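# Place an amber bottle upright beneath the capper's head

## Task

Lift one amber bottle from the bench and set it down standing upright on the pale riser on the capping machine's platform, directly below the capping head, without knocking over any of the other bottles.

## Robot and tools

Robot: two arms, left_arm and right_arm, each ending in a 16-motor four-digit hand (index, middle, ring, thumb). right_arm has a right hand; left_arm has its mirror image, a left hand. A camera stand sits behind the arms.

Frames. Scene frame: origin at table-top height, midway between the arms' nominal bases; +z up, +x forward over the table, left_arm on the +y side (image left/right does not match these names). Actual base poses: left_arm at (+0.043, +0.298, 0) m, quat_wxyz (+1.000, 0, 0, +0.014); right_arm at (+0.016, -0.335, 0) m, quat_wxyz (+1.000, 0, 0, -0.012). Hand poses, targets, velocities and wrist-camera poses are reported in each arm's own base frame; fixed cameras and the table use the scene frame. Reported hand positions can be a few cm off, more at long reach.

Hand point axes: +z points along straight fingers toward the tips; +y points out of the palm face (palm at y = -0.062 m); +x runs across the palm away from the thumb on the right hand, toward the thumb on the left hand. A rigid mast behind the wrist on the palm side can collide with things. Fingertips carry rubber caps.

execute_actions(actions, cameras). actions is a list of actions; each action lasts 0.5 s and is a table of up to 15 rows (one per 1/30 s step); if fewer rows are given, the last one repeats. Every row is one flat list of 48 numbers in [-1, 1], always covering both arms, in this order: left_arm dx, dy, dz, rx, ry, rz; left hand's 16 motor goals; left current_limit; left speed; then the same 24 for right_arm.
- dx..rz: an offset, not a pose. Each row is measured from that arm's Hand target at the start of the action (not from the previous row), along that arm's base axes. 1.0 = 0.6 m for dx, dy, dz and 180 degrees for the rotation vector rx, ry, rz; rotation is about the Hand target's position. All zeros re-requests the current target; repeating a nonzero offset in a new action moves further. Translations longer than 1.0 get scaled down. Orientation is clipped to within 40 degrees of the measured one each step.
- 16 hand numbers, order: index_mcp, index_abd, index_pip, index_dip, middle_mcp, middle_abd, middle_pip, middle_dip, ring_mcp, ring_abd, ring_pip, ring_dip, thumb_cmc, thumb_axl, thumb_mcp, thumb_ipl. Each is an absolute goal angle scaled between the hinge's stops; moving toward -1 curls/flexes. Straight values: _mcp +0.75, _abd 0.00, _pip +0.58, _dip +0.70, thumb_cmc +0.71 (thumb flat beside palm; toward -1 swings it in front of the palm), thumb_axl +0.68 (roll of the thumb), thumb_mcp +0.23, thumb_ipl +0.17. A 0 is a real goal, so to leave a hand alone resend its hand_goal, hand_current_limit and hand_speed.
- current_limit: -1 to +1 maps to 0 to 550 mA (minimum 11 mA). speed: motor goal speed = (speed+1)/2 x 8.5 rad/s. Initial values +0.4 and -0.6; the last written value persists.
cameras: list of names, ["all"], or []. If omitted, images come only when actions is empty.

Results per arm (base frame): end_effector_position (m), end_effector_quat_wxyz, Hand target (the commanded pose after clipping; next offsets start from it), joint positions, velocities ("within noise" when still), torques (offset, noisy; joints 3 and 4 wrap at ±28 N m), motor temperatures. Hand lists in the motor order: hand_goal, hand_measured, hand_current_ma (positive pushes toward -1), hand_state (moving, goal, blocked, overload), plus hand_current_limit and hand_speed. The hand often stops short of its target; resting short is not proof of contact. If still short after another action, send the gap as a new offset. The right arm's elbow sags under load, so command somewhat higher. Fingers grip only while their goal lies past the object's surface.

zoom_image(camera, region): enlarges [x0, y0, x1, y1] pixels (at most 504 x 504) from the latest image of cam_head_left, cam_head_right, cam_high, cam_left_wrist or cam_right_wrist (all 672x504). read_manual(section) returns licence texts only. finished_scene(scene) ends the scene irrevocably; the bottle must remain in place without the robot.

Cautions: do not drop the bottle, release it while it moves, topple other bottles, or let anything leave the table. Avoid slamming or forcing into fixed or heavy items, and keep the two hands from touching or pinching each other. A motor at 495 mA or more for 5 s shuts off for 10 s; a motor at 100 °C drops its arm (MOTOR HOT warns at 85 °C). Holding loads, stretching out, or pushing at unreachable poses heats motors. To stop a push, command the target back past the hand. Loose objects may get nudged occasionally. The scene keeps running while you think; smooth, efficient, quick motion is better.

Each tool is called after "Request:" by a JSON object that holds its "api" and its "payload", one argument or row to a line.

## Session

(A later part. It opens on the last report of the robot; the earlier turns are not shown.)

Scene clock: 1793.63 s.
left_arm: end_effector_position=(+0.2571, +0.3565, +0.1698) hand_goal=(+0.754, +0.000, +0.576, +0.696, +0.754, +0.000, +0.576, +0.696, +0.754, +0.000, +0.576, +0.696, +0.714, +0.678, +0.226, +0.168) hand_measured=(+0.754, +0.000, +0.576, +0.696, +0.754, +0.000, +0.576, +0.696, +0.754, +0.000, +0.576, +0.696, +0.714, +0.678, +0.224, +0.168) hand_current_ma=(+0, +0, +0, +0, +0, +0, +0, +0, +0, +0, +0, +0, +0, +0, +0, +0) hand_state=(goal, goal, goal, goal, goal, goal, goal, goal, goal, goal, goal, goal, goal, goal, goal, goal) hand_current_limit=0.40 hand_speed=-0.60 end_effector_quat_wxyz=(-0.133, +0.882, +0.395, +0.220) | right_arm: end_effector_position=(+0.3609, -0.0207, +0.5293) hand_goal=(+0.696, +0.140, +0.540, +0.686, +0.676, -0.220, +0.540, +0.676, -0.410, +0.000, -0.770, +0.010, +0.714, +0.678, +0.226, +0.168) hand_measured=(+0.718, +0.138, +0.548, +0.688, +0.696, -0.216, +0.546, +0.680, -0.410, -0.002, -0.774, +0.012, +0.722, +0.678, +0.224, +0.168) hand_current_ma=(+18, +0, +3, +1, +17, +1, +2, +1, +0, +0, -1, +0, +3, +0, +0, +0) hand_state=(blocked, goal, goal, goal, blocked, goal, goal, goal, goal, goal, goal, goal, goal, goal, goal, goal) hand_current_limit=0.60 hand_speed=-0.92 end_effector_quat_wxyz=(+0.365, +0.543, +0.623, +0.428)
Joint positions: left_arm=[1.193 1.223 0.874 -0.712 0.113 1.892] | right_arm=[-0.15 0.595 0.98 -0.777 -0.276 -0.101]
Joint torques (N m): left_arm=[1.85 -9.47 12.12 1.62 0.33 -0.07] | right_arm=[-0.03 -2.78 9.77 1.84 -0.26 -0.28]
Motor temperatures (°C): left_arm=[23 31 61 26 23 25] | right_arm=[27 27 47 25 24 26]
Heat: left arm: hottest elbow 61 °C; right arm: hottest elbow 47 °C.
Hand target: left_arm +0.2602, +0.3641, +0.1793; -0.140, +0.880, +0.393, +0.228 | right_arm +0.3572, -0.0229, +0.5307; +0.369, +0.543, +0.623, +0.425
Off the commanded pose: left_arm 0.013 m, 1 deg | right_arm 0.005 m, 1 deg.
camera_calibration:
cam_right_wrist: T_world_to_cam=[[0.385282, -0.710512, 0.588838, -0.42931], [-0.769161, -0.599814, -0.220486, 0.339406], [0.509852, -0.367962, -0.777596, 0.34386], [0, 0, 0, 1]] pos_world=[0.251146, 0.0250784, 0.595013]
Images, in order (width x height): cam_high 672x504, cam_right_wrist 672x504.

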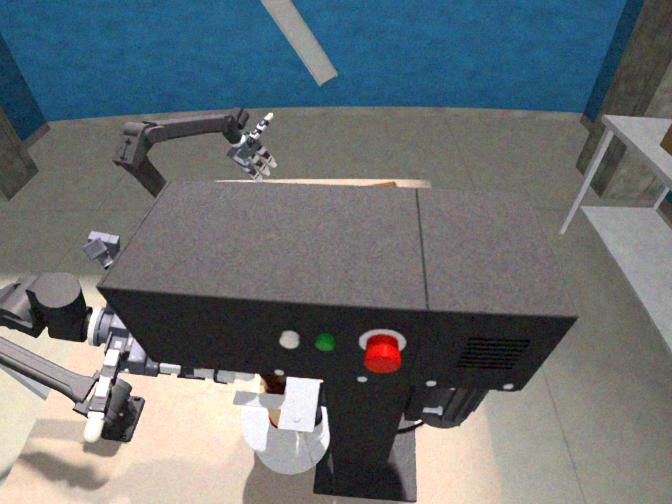

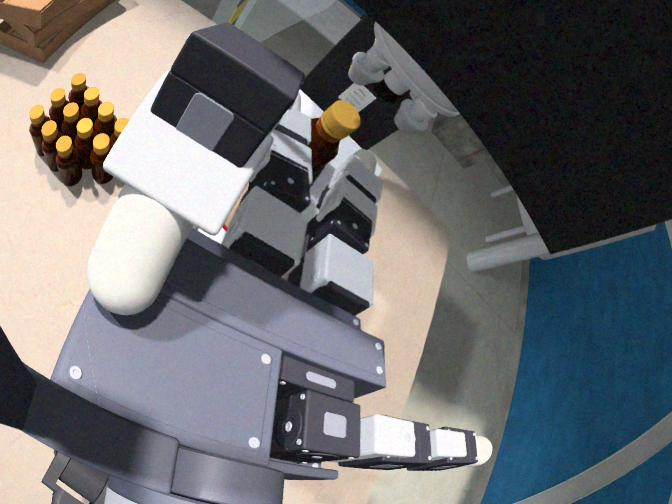

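Request:
{"api": "zoom_image", "payload": {
  "camera": "cam_high",
  "region": [252, 368, 292, 398]
}}

Request:
{"api": "execute_actions", "payload": {
  "actions": [
    [[0,0,0,0,0,0,0.754,0,0.576,0.696,0.754,0,0.576,0.696,0.754,0,0.576,0.696,0.714,0.678,0.226,0.168,0.4,-0.6,-0.008,0.0005,0,0,0,0,0.695,0.14,0.54,0.685,0.675,-0.22,0.54,0.675,-0.41,0,-0.77,0.01,0.714,0.678,0.226,0.168,0.6,-0.92],[0,0,0,0,0,0,0.754,0,0.576,0.696,0.754,0,0.576,0.696,0.754,0,0.576,0.696,0.714,0.678,0.226,0.168,0.4,-0.6,-0.016,0.001,0,0,0,0,0.695,0.14,0.54,0.685,0.675,-0.22,0.54,0.675,-0.41,0,-0.77,0.01,0.714,0.678,0.226,0.168,0.6,-0.92],[0,0,0,0,0,0,0.754,0,0.576,0.696,0.754,0,0.576,0.696,0.754,0,0.576,0.696,0.714,0.678,0.226,0.168,0.4,-0.6,-0.024,0.001,0,0,0,0,0.695,0.14,0.54,0.685,0.675,-0.22,0.54,0.675,-0.41,0,-0.77,0.01,0.714,0.678,0.226,0.168,0.6,-0.92],[0,0,0,0,0,0,0.754,0,0.576,0.696,0.754,0,0.576,0.696,0.754,0,0.576,0.696,0.714,0.678,0.226,0.168,0.4,-0.6,-0.032,0.001,0,0,0,0,0.695,0.14,0.54,0.685,0.675,-0.22,0.54,0.675,-0.41,0,-0.77,0.01,0.714,0.678,0.226,0.168,0.6,-0.92],[0,0,0,0,0,0,0.754,0,0.576,0.696,0.754,0,0.576,0.696,0.754,0,0.576,0.696,0.714,0.678,0.226,0.168,0.4,-0.6,-0.040,0.001,0,0,0,0,0.695,0.14,0.54,0.685,0.675,-0.22,0.54,0.675,-0.41,0,-0.77,0.01,0.714,0.678,0.226,0.168,0.6,-0.92]]
  ],
  "cameras": ["cam_high", "cam_right_wrist", "cam_head_left", "cam_head_right"]
}}

Request:
{"api": "zoom_image", "payload": {
  "camera": "cam_right_wrist",
  "region": [230, 60, 420, 250]
}}

Request:
{"api": "zoom_image", "payload": {
  "camera": "cam_head_left",
  "region": [390, 130, 480, 260]
}}

Request:
{"api": "zoom_image", "payload": {
  "camera": "cam_head_right",
  "region": [400, 110, 520, 260]
}}

Scaled by 12.600 from the camera's 672x504 image, which has a finer 960x720 frame.

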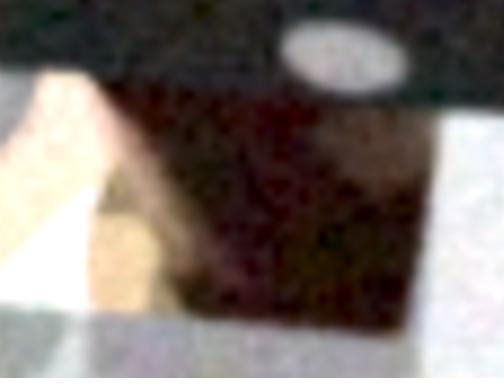

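Scene clock: 1830.90 s.
left_arm: end_effector_position=(+0.2571, +0.3565, +0.1698) hand_goal=(+0.754, +0.000, +0.576, +0.696, +0.754, +0.000, +0.576, +0.696, +0.754, +0.000, +0.576, +0.696, +0.714, +0.678, +0.226, +0.168) hand_measured=(+0.754, +0.000, +0.576, +0.696, +0.754, +0.000, +0.576, +0.696, +0.754, +0.000, +0.576, +0.696, +0.714, +0.678, +0.224, +0.168) hand_current_ma=(+0, +0, +0, +0, +0, +0, +0, +0, +0, +0, +0, +0, +0, +0, +0, +0) hand_state=(goal, goal, goal, goal, goal, goal, goal, goal, goal, goal, goal, goal, goal, goal, goal, goal) hand_current_limit=0.40 hand_speed=-0.60 end_effector_quat_wxyz=(-0.133, +0.882, +0.395, +0.220) | right_arm: end_effector_position=(+0.3354, -0.0202, +0.5300) hand_goal=(+0.696, +0.140, +0.540, +0.686, +0.676, -0.220, +0.540, +0.676, -0.410, +0.000, -0.770, +0.010, +0.714, +0.678, +0.226, +0.168) hand_measured=(+0.716, +0.138, +0.548, +0.688, +0.696, -0.216, +0.546, +0.680, -0.410, -0.002, -0.774, +0.012, +0.722, +0.678, +0.224, +0.168) hand_current_ma=(+18, +0, +3, +1, +17, +1, +2, +1, +0, +0, -1, +0, +3, +0, +0, +0) hand_state=(blocked, goal, goal, goal, blocked, goal, goal, goal, goal, goal, goal, goal, goal, goal, goal, goal) hand_current_limit=0.60 hand_speed=-0.92 end_effector_quat_wxyz=(+0.366, +0.543, +0.623, +0.428)
Joint positions: left_arm=[1.193 1.223 0.874 -0.712 0.113 1.892] | right_arm=[-0.173 0.53 0.969 -0.831 -0.297 -0.11]
Joint torques (N m): left_arm=[1.85 -9.47 12.11 1.63 0.33 -0.08] | right_arm=[-0.09 -1.26 9.65 1.89 -0.25 -0.27]
Motor temperatures (°C): left_arm=[23 31 61 26 23 25] | right_arm=[27 27 47 24 24 26]
Heat: left arm: hottest elbow 61 °C; right arm: hottest elbow 47 °C.
Hand target: left_arm +0.2602, +0.3641, +0.1793; -0.140, +0.880, +0.393, +0.228 | right_arm +0.3332, -0.0223, +0.5307; +0.369, +0.543, +0.623, +0.425
Off the commanded pose: left_arm 0.013 m, 1 deg | right_arm 0.003 m, 1 deg.
camera_calibration:
cam_right_wrist: T_world_to_cam=[[0.38382, -0.710574, 0.589718, -0.419579], [-0.768843, -0.599624, -0.222106, 0.321016], [0.511432, -0.368152, -0.776468, 0.356461], [0, 0, 0, 1]] pos_world=[0.225549, 0.0255783, 0.595513]
Images, in order (width x height): cam_head_left 672x504, cam_head_right 672x504, cam_high 672x504, cam_right_wrist 672x504.

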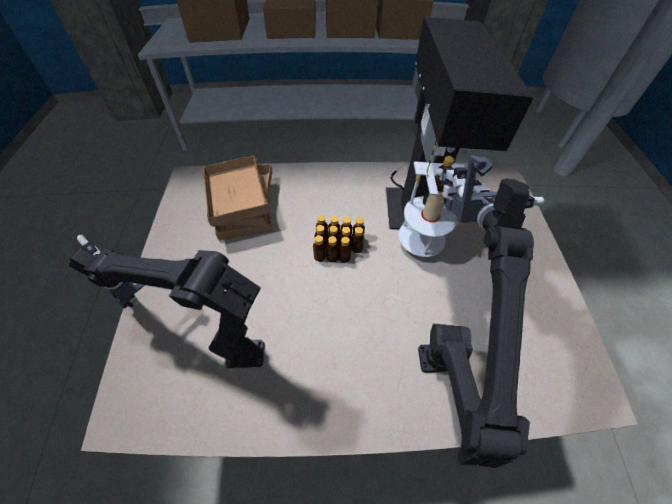

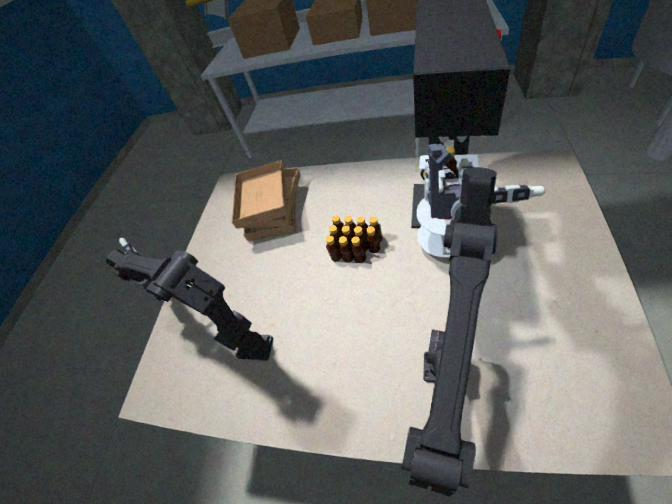

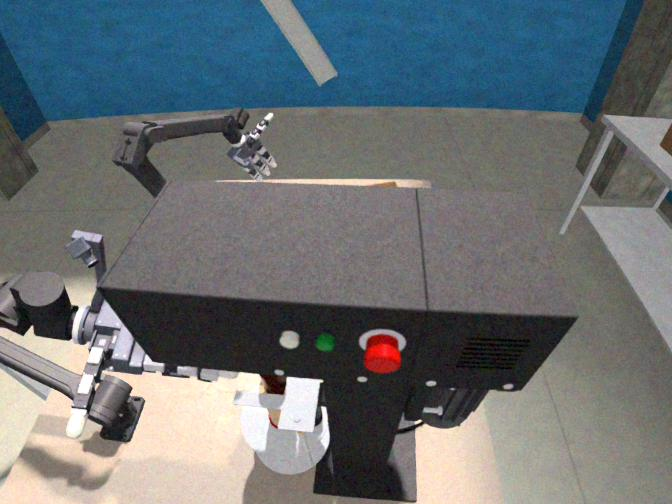

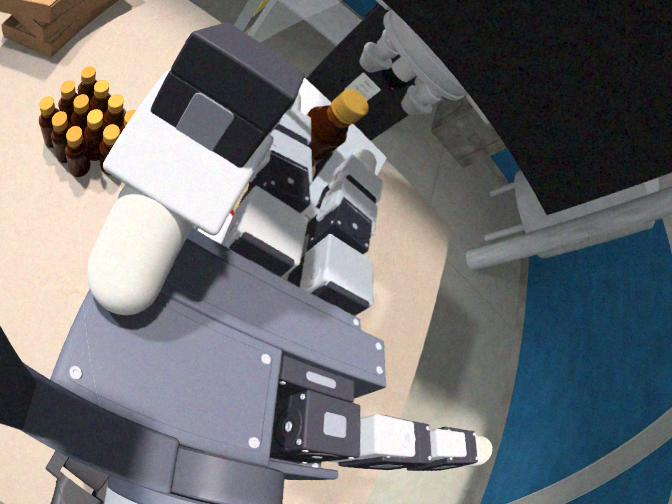

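Scaled by 2.653 from the camera's 672x504 image, which has a finer 960x720 frame.

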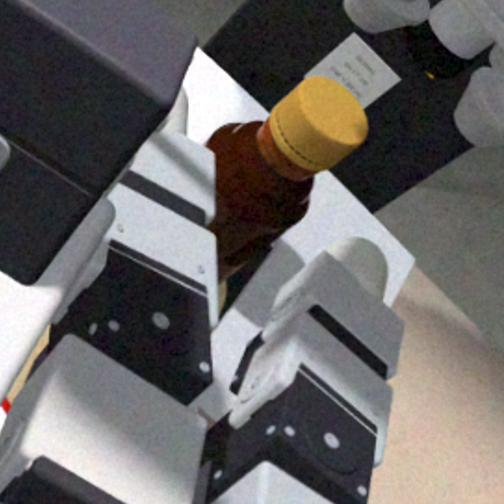

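Scaled by 3.877 from the camera's 672x504 image, which has a finer 960x720 frame.

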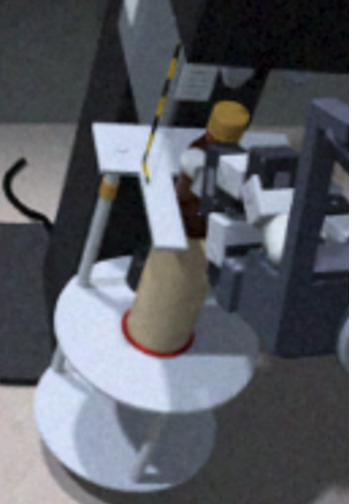

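Scaled by 3.360 from the camera's 672x504 image, which has a finer 960x720 frame.

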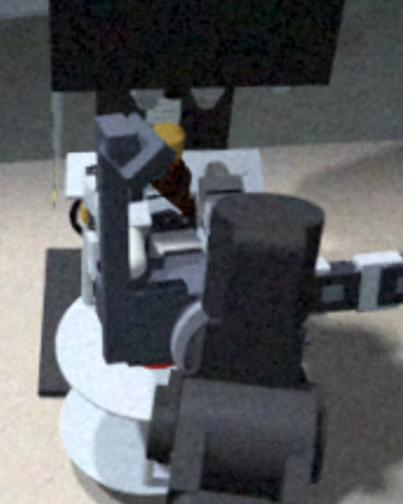

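Request:
{"api": "execute_actions", "payload": {
  "actions": [
    [[0,0,0,0,0,0,0.754,0,0.576,0.696,0.754,0,0.576,0.696,0.754,0,0.576,0.696,0.714,0.678,0.226,0.168,0.4,-0.6,-0.006,0,0,0,0,0,0.695,0.14,0.54,0.685,0.675,-0.22,0.54,0.675,-0.41,0,-0.77,0.01,0.714,0.678,0.226,0.168,0.6,-0.92],[0,0,0,0,0,0,0.754,0,0.576,0.696,0.754,0,0.576,0.696,0.754,0,0.576,0.696,0.714,0.678,0.226,0.168,0.4,-0.6,-0.012,0,0,0,0,0,0.695,0.14,0.54,0.685,0.675,-0.22,0.54,0.675,-0.41,0,-0.77,0.01,0.714,0.678,0.226,0.168,0.6,-0.92],[0,0,0,0,0,0,0.754,0,0.576,0.696,0.754,0,0.576,0.696,0.754,0,0.576,0.696,0.714,0.678,0.226,0.168,0.4,-0.6,-0.018,0,0,0,0,0,0.695,0.14,0.54,0.685,0.675,-0.22,0.54,0.675,-0.41,0,-0.77,0.01,0.714,0.678,0.226,0.168,0.6,-0.92],[0,0,0,0,0,0,0.754,0,0.576,0.696,0.754,0,0.576,0.696,0.754,0,0.576,0.696,0.714,0.678,0.226,0.168,0.4,-0.6,-0.024,0,0,0,0,0,0.695,0.14,0.54,0.685,0.675,-0.22,0.54,0.675,-0.41,0,-0.77,0.01,0.714,0.678,0.226,0.168,0.6,-0.92],[0,0,0,0,0,0,0.754,0,0.576,0.696,0.754,0,0.576,0.696,0.754,0,0.576,0.696,0.714,0.678,0.226,0.168,0.4,-0.6,-0.03,0,0,0,0,0,0.695,0.14,0.54,0.685,0.675,-0.22,0.54,0.675,-0.41,0,-0.77,0.01,0.714,0.678,0.226,0.168,0.6,-0.92],[0,0,0,0,0,0,0.754,0,0.576,0.696,0.754,0,0.576,0.696,0.754,0,0.576,0.696,0.714,0.678,0.226,0.168,0.4,-0.6,-0.036,0,0,0,0,0,0.695,0.14,0.54,0.685,0.675,-0.22,0.54,0.675,-0.41,0,-0.77,0.01,0.714,0.678,0.226,0.168,0.6,-0.92],[0,0,0,0,0,0,0.754,0,0.576,0.696,0.754,0,0.576,0.696,0.754,0,0.576,0.696,0.714,0.678,0.226,0.168,0.4,-0.6,-0.042,0,0,0,0,0,0.695,0.14,0.54,0.685,0.675,-0.22,0.54,0.675,-0.41,0,-0.77,0.01,0.714,0.678,0.226,0.168,0.6,-0.92],[0,0,0,0,0,0,0.754,0,0.576,0.696,0.754,0,0.576,0.696,0.754,0,0.576,0.696,0.714,0.678,0.226,0.168,0.4,-0.6,-0.048,0,0,0,0,0,0.695,0.14,0.54,0.685,0.675,-0.22,0.54,0.675,-0.41,0,-0.77,0.01,0.714,0.678,0.226,0.168,0.6,-0.92]]
  ],
  "cameras": ["cam_high", "cam_right_wrist"]
}}

Request:
{"api": "zoom_image", "payload": {
  "camera": "cam_right_wrist",
  "region": [230, 60, 420, 250]
}}

Scene clock: 1900.07 s.
left_arm: end_effector_position=(+0.2571, +0.3565, +0.1698) hand_goal=(+0.754, +0.000, +0.576, +0.696, +0.754, +0.000, +0.576, +0.696, +0.754, +0.000, +0.576, +0.696, +0.714, +0.678, +0.226, +0.168) hand_measured=(+0.754, +0.000, +0.576, +0.696, +0.754, +0.000, +0.576, +0.696, +0.754, +0.000, +0.576, +0.696, +0.714, +0.678, +0.224, +0.168) hand_current_ma=(+0, +0, +0, +0, +0, +0, +0, +0, +0, +0, +0, +0, +0, +0, +0, +0) hand_state=(goal, goal, goal, goal, goal, goal, goal, goal, goal, goal, goal, goal, goal, goal, goal, goal) hand_current_limit=0.40 hand_speed=-0.60 end_effector_quat_wxyz=(-0.133, +0.882, +0.395, +0.220) | right_arm: end_effector_position=(+0.3071, -0.0207, +0.5295) hand_goal=(+0.696, +0.140, +0.540, +0.686, +0.676, -0.220, +0.540, +0.676, -0.410, +0.000, -0.770, +0.010, +0.714, +0.678, +0.226, +0.168) hand_measured=(+0.716, +0.138, +0.548, +0.688, +0.696, -0.216, +0.546, +0.680, -0.410, -0.002, -0.774, +0.012, +0.722, +0.678, +0.224, +0.168) hand_current_ma=(+18, +0, +3, +1, +17, +1, +2, +1, +0, +0, -1, +0, +3, +0, +0, +0) hand_state=(blocked, goal, goal, goal, blocked, goal, goal, goal, goal, goal, goal, goal, goal, goal, goal, goal) hand_current_limit=0.60 hand_speed=-0.92 end_effector_quat_wxyz=(+0.365, +0.543, +0.623, +0.428)
Joint positions: left_arm=[1.193 1.223 0.874 -0.712 0.113 1.892] | right_arm=[-0.217 0.46 0.961 -0.9 -0.338 -0.128]
Joint torques (N m): left_arm=[1.85 -9.47 12.11 1.61 0.33 -0.08] | right_arm=[-0.03 -0.56 9.54 1.89 -0.27 -0.26]
Motor temperatures (°C): left_arm=[23 31 61 26 23 25] | right_arm=[27 26 47 24 24 26]
Heat: left arm: hottest elbow 61 °C; right arm: hottest elbow 47 °C.
Hand target: left_arm +0.2602, +0.3641, +0.1793; -0.140, +0.880, +0.393, +0.228 | right_arm +0.3044, -0.0223, +0.5307; +0.369, +0.543, +0.623, +0.425
Off the commanded pose: left_arm 0.013 m, 1 deg | right_arm 0.003 m, 1 deg.
camera_calibration:
cam_right_wrist: T_world_to_cam=[[0.384219, -0.711131, 0.588786, -0.408351], [-0.769446, -0.599089, -0.221464, 0.298805], [0.510225, -0.367948, -0.777358, 0.371138], [0, 0, 0, 1]] pos_world=[0.197447, 0.025179, 0.595113]
Images, in order (width x height): cam_high 672x504, cam_right_wrist 672x504.

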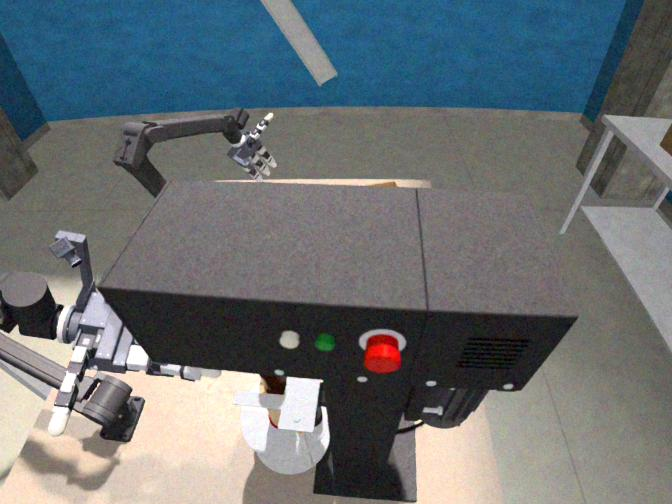

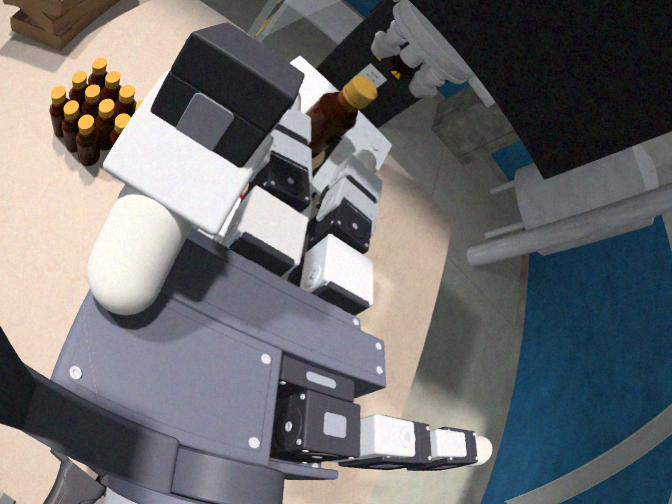

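Scaled by 2.653 from the camera's 672x504 image, which has a finer 960x720 frame.

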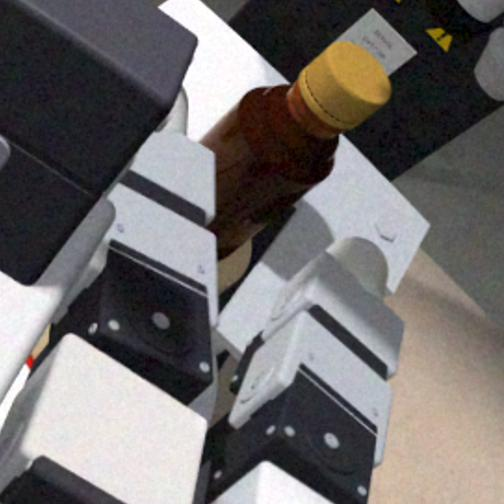

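Request:
{"api": "execute_actions", "payload": {
  "actions": [
    [[0,0,0,0,0,0,0.754,0,0.576,0.696,0.754,0,0.576,0.696,0.754,0,0.576,0.696,0.714,0.678,0.226,0.168,0.4,-0.6,-0.012,0,0,0,0,0,0.695,0.14,0.54,0.685,0.675,-0.22,0.54,0.675,-0.41,0,-0.77,0.01,0.714,0.678,0.226,0.168,0.6,-0.92],[0,0,0,0,0,0,0.754,0,0.576,0.696,0.754,0,0.576,0.696,0.754,0,0.576,0.696,0.714,0.678,0.226,0.168,0.4,-0.6,-0.024,0,0,0,0,0,0.695,0.14,0.54,0.685,0.675,-0.22,0.54,0.675,-0.41,0,-0.77,0.01,0.714,0.678,0.226,0.168,0.6,-0.92],[0,0,0,0,0,0,0.754,0,0.576,0.696,0.754,0,0.576,0.696,0.754,0,0.576,0.696,0.714,0.678,0.226,0.168,0.4,-0.6,-0.036,0,0,0,0,0,0.695,0.14,0.54,0.685,0.675,-0.22,0.54,0.675,-0.41,0,-0.77,0.01,0.714,0.678,0.226,0.168,0.6,-0.92],[0,0,0,0,0,0,0.754,0,0.576,0.696,0.754,0,0.576,0.696,0.754,0,0.576,0.696,0.714,0.678,0.226,0.168,0.4,-0.6,-0.048,0,0,0,0,0,0.695,0.14,0.54,0.685,0.675,-0.22,0.54,0.675,-0.41,0,-0.77,0.01,0.714,0.678,0.226,0.168,0.6,-0.92],[0,0,0,0,0,0,0.754,0,0.576,0.696,0.754,0,0.576,0.696,0.754,0,0.576,0.696,0.714,0.678,0.226,0.168,0.4,-0.6,-0.06,0,0,0,0,0,0.695,0.14,0.54,0.685,0.675,-0.22,0.54,0.675,-0.41,0,-0.77,0.01,0.714,0.678,0.226,0.168,0.6,-0.92],[0,0,0,0,0,0,0.754,0,0.576,0.696,0.754,0,0.576,0.696,0.754,0,0.576,0.696,0.714,0.678,0.226,0.168,0.4,-0.6,-0.072,0,0,0,0,0,0.695,0.14,0.54,0.685,0.675,-0.22,0.54,0.675,-0.41,0,-0.77,0.01,0.714,0.678,0.226,0.168,0.6,-0.92]],
    [[0,0,0,0,0,0,0.754,0,0.576,0.696,0.754,0,0.576,0.696,0.754,0,0.576,0.696,0.714,0.678,0.226,0.168,0.4,-0.6,-0.015,0,0,0,0,0,0.695,0.14,0.54,0.685,0.675,-0.22,0.54,0.675,-0.41,0,-0.77,0.01,0.714,0.678,0.226,0.168,0.6,-0.92],[0,0,0,0,0,0,0.754,0,0.576,0.696,0.754,0,0.576,0.696,0.754,0,0.576,0.696,0.714,0.678,0.226,0.168,0.4,-0.6,-0.03,0,0,0,0,0,0.695,0.14,0.54,0.685,0.675,-0.22,0.54,0.675,-0.41,0,-0.77,0.01,0.714,0.678,0.226,0.168,0.6,-0.92],[0,0,0,0,0,0,0.754,0,0.576,0.696,0.754,0,0.576,0.696,0.754,0,0.576,0.696,0.714,0.678,0.226,0.168,0.4,-0.6,-0.045,0,0,0,0,0,0.695,0.14,0.54,0.685,0.675,-0.22,0.54,0.675,-0.41,0,-0.77,0.01,0.714,0.678,0.226,0.168,0.6,-0.92],[0,0,0,0,0,0,0.754,0,0.576,0.696,0.754,0,0.576,0.696,0.754,0,0.576,0.696,0.714,0.678,0.226,0.168,0.4,-0.6,-0.06,0,0,0,0,0,0.695,0.14,0.54,0.685,0.675,-0.22,0.54,0.675,-0.41,0,-0.77,0.01,0.714,0.678,0.226,0.168,0.6,-0.92],[0,0,0,0,0,0,0.754,0,0.576,0.696,0.754,0,0.576,0.696,0.754,0,0.576,0.696,0.714,0.678,0.226,0.168,0.4,-0.6,-0.075,0,0,0,0,0,0.695,0.14,0.54,0.685,0.675,-0.22,0.54,0.675,-0.41,0,-0.77,0.01,0.714,0.678,0.226,0.168,0.6,-0.92],[0,0,0,0,0,0,0.754,0,0.576,0.696,0.754,0,0.576,0.696,0.754,0,0.576,0.696,0.714,0.678,0.226,0.168,0.4,-0.6,-0.09,0,0,0,0,0,0.695,0.14,0.54,0.685,0.675,-0.22,0.54,0.675,-0.41,0,-0.77,0.01,0.714,0.678,0.226,0.168,0.6,-0.92]]
  ],
  "cameras": ["all"]
}}

Request:
{"api": "zoom_image", "payload": {
  "camera": "cam_right_wrist",
  "region": [260, 20, 450, 210]
}}

Request:
{"api": "zoom_image", "payload": {
  "camera": "cam_head_left",
  "region": [390, 130, 480, 260]
}}

Request:
{"api": "zoom_image", "payload": {
  "camera": "cam_high",
  "region": [252, 368, 292, 398]
}}

Request:
{"api": "zoom_image", "payload": {
  "camera": "cam_head_left",
  "region": [300, 200, 380, 280]
}}

Scene clock: 1938.60 s.
left_arm: end_effector_position=(+0.2571, +0.3565, +0.1698) hand_goal=(+0.754, +0.000, +0.576, +0.696, +0.754, +0.000, +0.576, +0.696, +0.754, +0.000, +0.576, +0.696, +0.714, +0.678, +0.226, +0.168) hand_measured=(+0.754, +0.000, +0.576, +0.696, +0.754, +0.000, +0.576, +0.696, +0.754, +0.000, +0.576, +0.696, +0.714, +0.678, +0.224, +0.168) hand_current_ma=(+0, +0, +0, +0, +0, +0, +0, +0, +0, +0, +0, +0, +0, +0, +0, +0) hand_state=(goal, goal, goal, goal, goal, goal, goal, goal, goal, goal, goal, goal, goal, goal, goal, goal) hand_current_limit=0.40 hand_speed=-0.60 end_effector_quat_wxyz=(-0.133, +0.882, +0.395, +0.220) | right_arm: end_effector_position=(+0.2143, -0.0238, +0.5150) hand_goal=(+0.696, +0.140, +0.540, +0.686, +0.676, -0.220, +0.540, +0.676, -0.410, +0.000, -0.770, +0.010, +0.714, +0.678, +0.226, +0.168) hand_measured=(+0.716, +0.138, +0.548, +0.688, +0.696, -0.216, +0.546, +0.680, -0.410, -0.002, -0.774, +0.012, +0.722, +0.678, +0.224, +0.168) hand_current_ma=(+17, +0, +3, +1, +17, +1, +2, +1, +0, +0, -1, +0, +3, +0, +0, +0) hand_state=(blocked, goal, goal, goal, blocked, goal, goal, goal, goal, goal, goal, goal, goal, goal, goal, goal) hand_current_limit=0.60 hand_speed=-0.92 end_effector_quat_wxyz=(+0.368, +0.566, +0.605, +0.422)
Joint positions: left_arm=[1.193 1.223 0.874 -0.712 0.113 1.892] | right_arm=[-0.706 0.253 0.959 -1.233 -0.734 -0.337]
Joint torques (N m): left_arm=[1.85 -9.52 12.11 1.61 0.32 -0.08] | right_arm=[-0.09 2.96 11.02 1.59 -0.53 -0.24]
Motor temperatures (°C): left_arm=[23 31 62 26 23 25] | right_arm=[27 26 45 24 24 26]
Heat: left arm: hottest elbow 62 °C; right arm: hottest elbow 45 °C.
Hand target: left_arm +0.2602, +0.3641, +0.1793; -0.140, +0.880, +0.393, +0.228 | right_arm +0.2072, -0.0224, +0.5307; +0.369, +0.543, +0.623, +0.425
Off the commanded pose: left_arm 0.013 m, 1 deg | right_arm 0.017 m, 3 deg.
camera_calibration:
cam_left_wrist: T_world_to_cam=[[-0.92583, -0.0861573, -0.36799, 0.300001], [-0.372841, 0.367617, 0.851966, -0.223197], [0.0618761, 0.925978, -0.372474, -0.153909], [0, 0, 0, 1]] pos_world=[0.204056, 0.250414, 0.243227]
cam_right_wrist: T_world_to_cam=[[0.35053, -0.74276, 0.570469, -0.350529], [-0.802812, -0.551985, -0.225398, 0.232532], [0.482308, -0.378971, -0.789785, 0.418253], [0, 0, 0, 1]] pos_world=[0.107824, 0.0265011, 0.582708]

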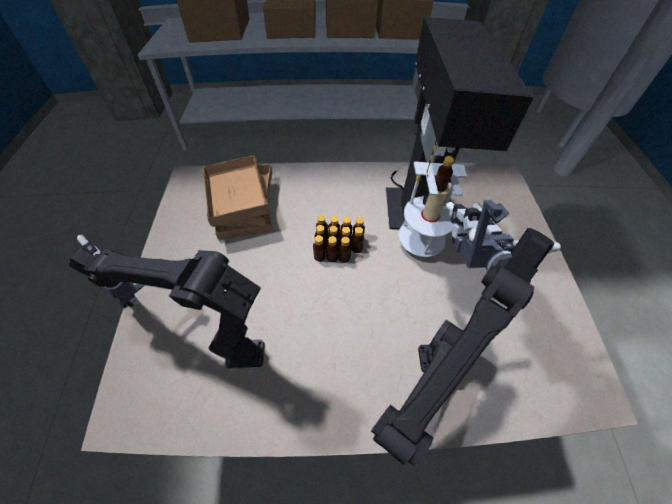

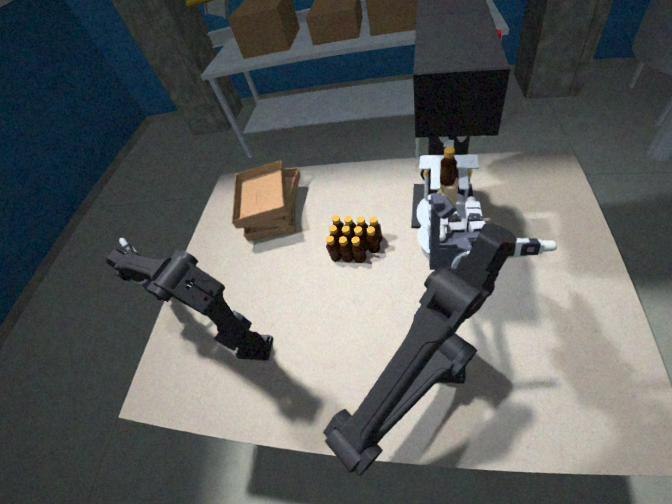

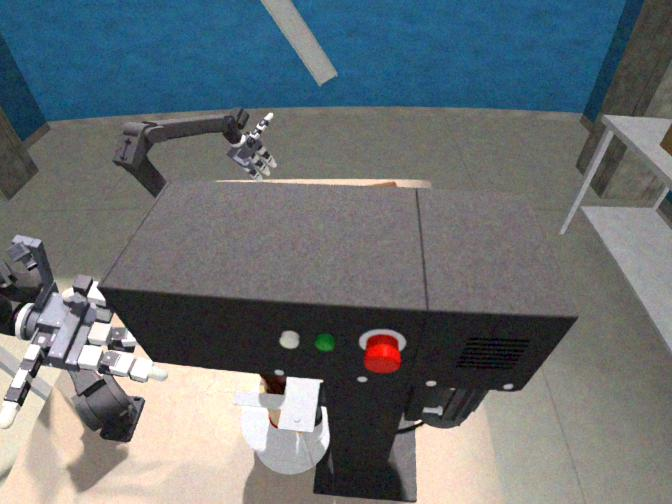

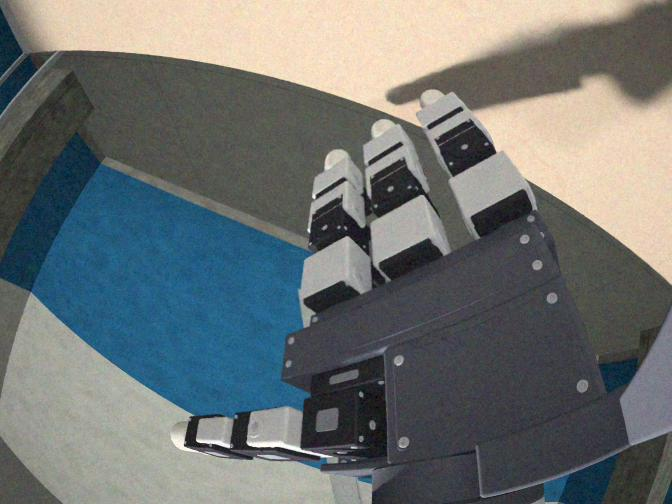

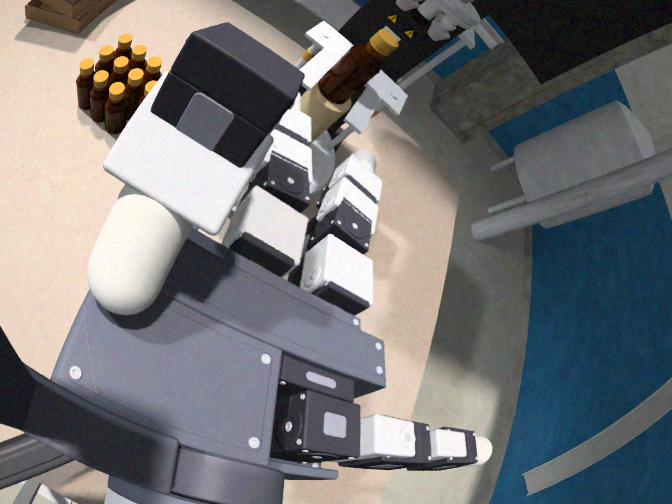

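Scaled by 2.653 from the camera's 672x504 image, which has a finer 960x720 frame.

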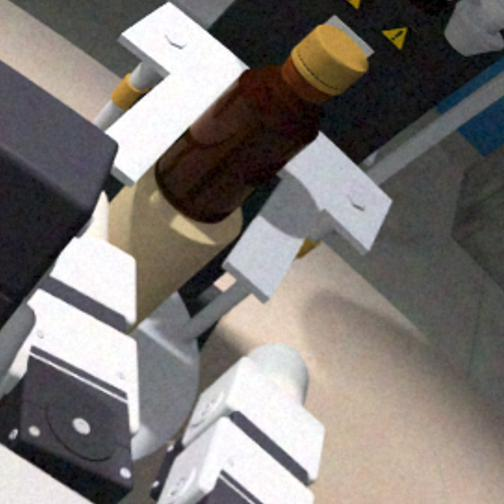

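Scaled by 3.877 from the camera's 672x504 image, which has a finer 960x720 frame.

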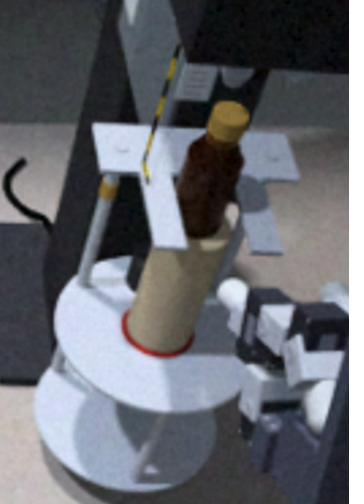

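Scaled by 12.600 from the camera's 672x504 image, which has a finer 960x720 frame.

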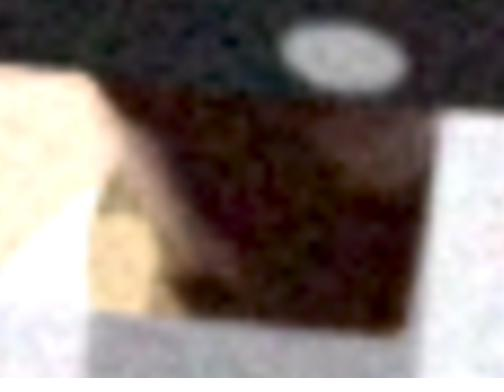

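Scaled by 6.300 from the camera's 672x504 image, which has a finer 960x720 frame.

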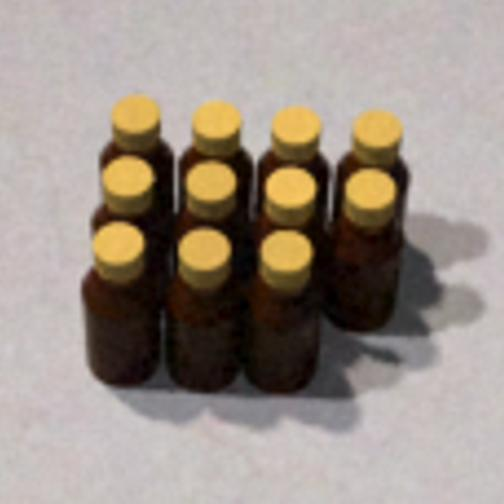

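Request:
{"api": "finished_scene", "payload": {
  "scene": 2
}}

The scene is finished: the task was done.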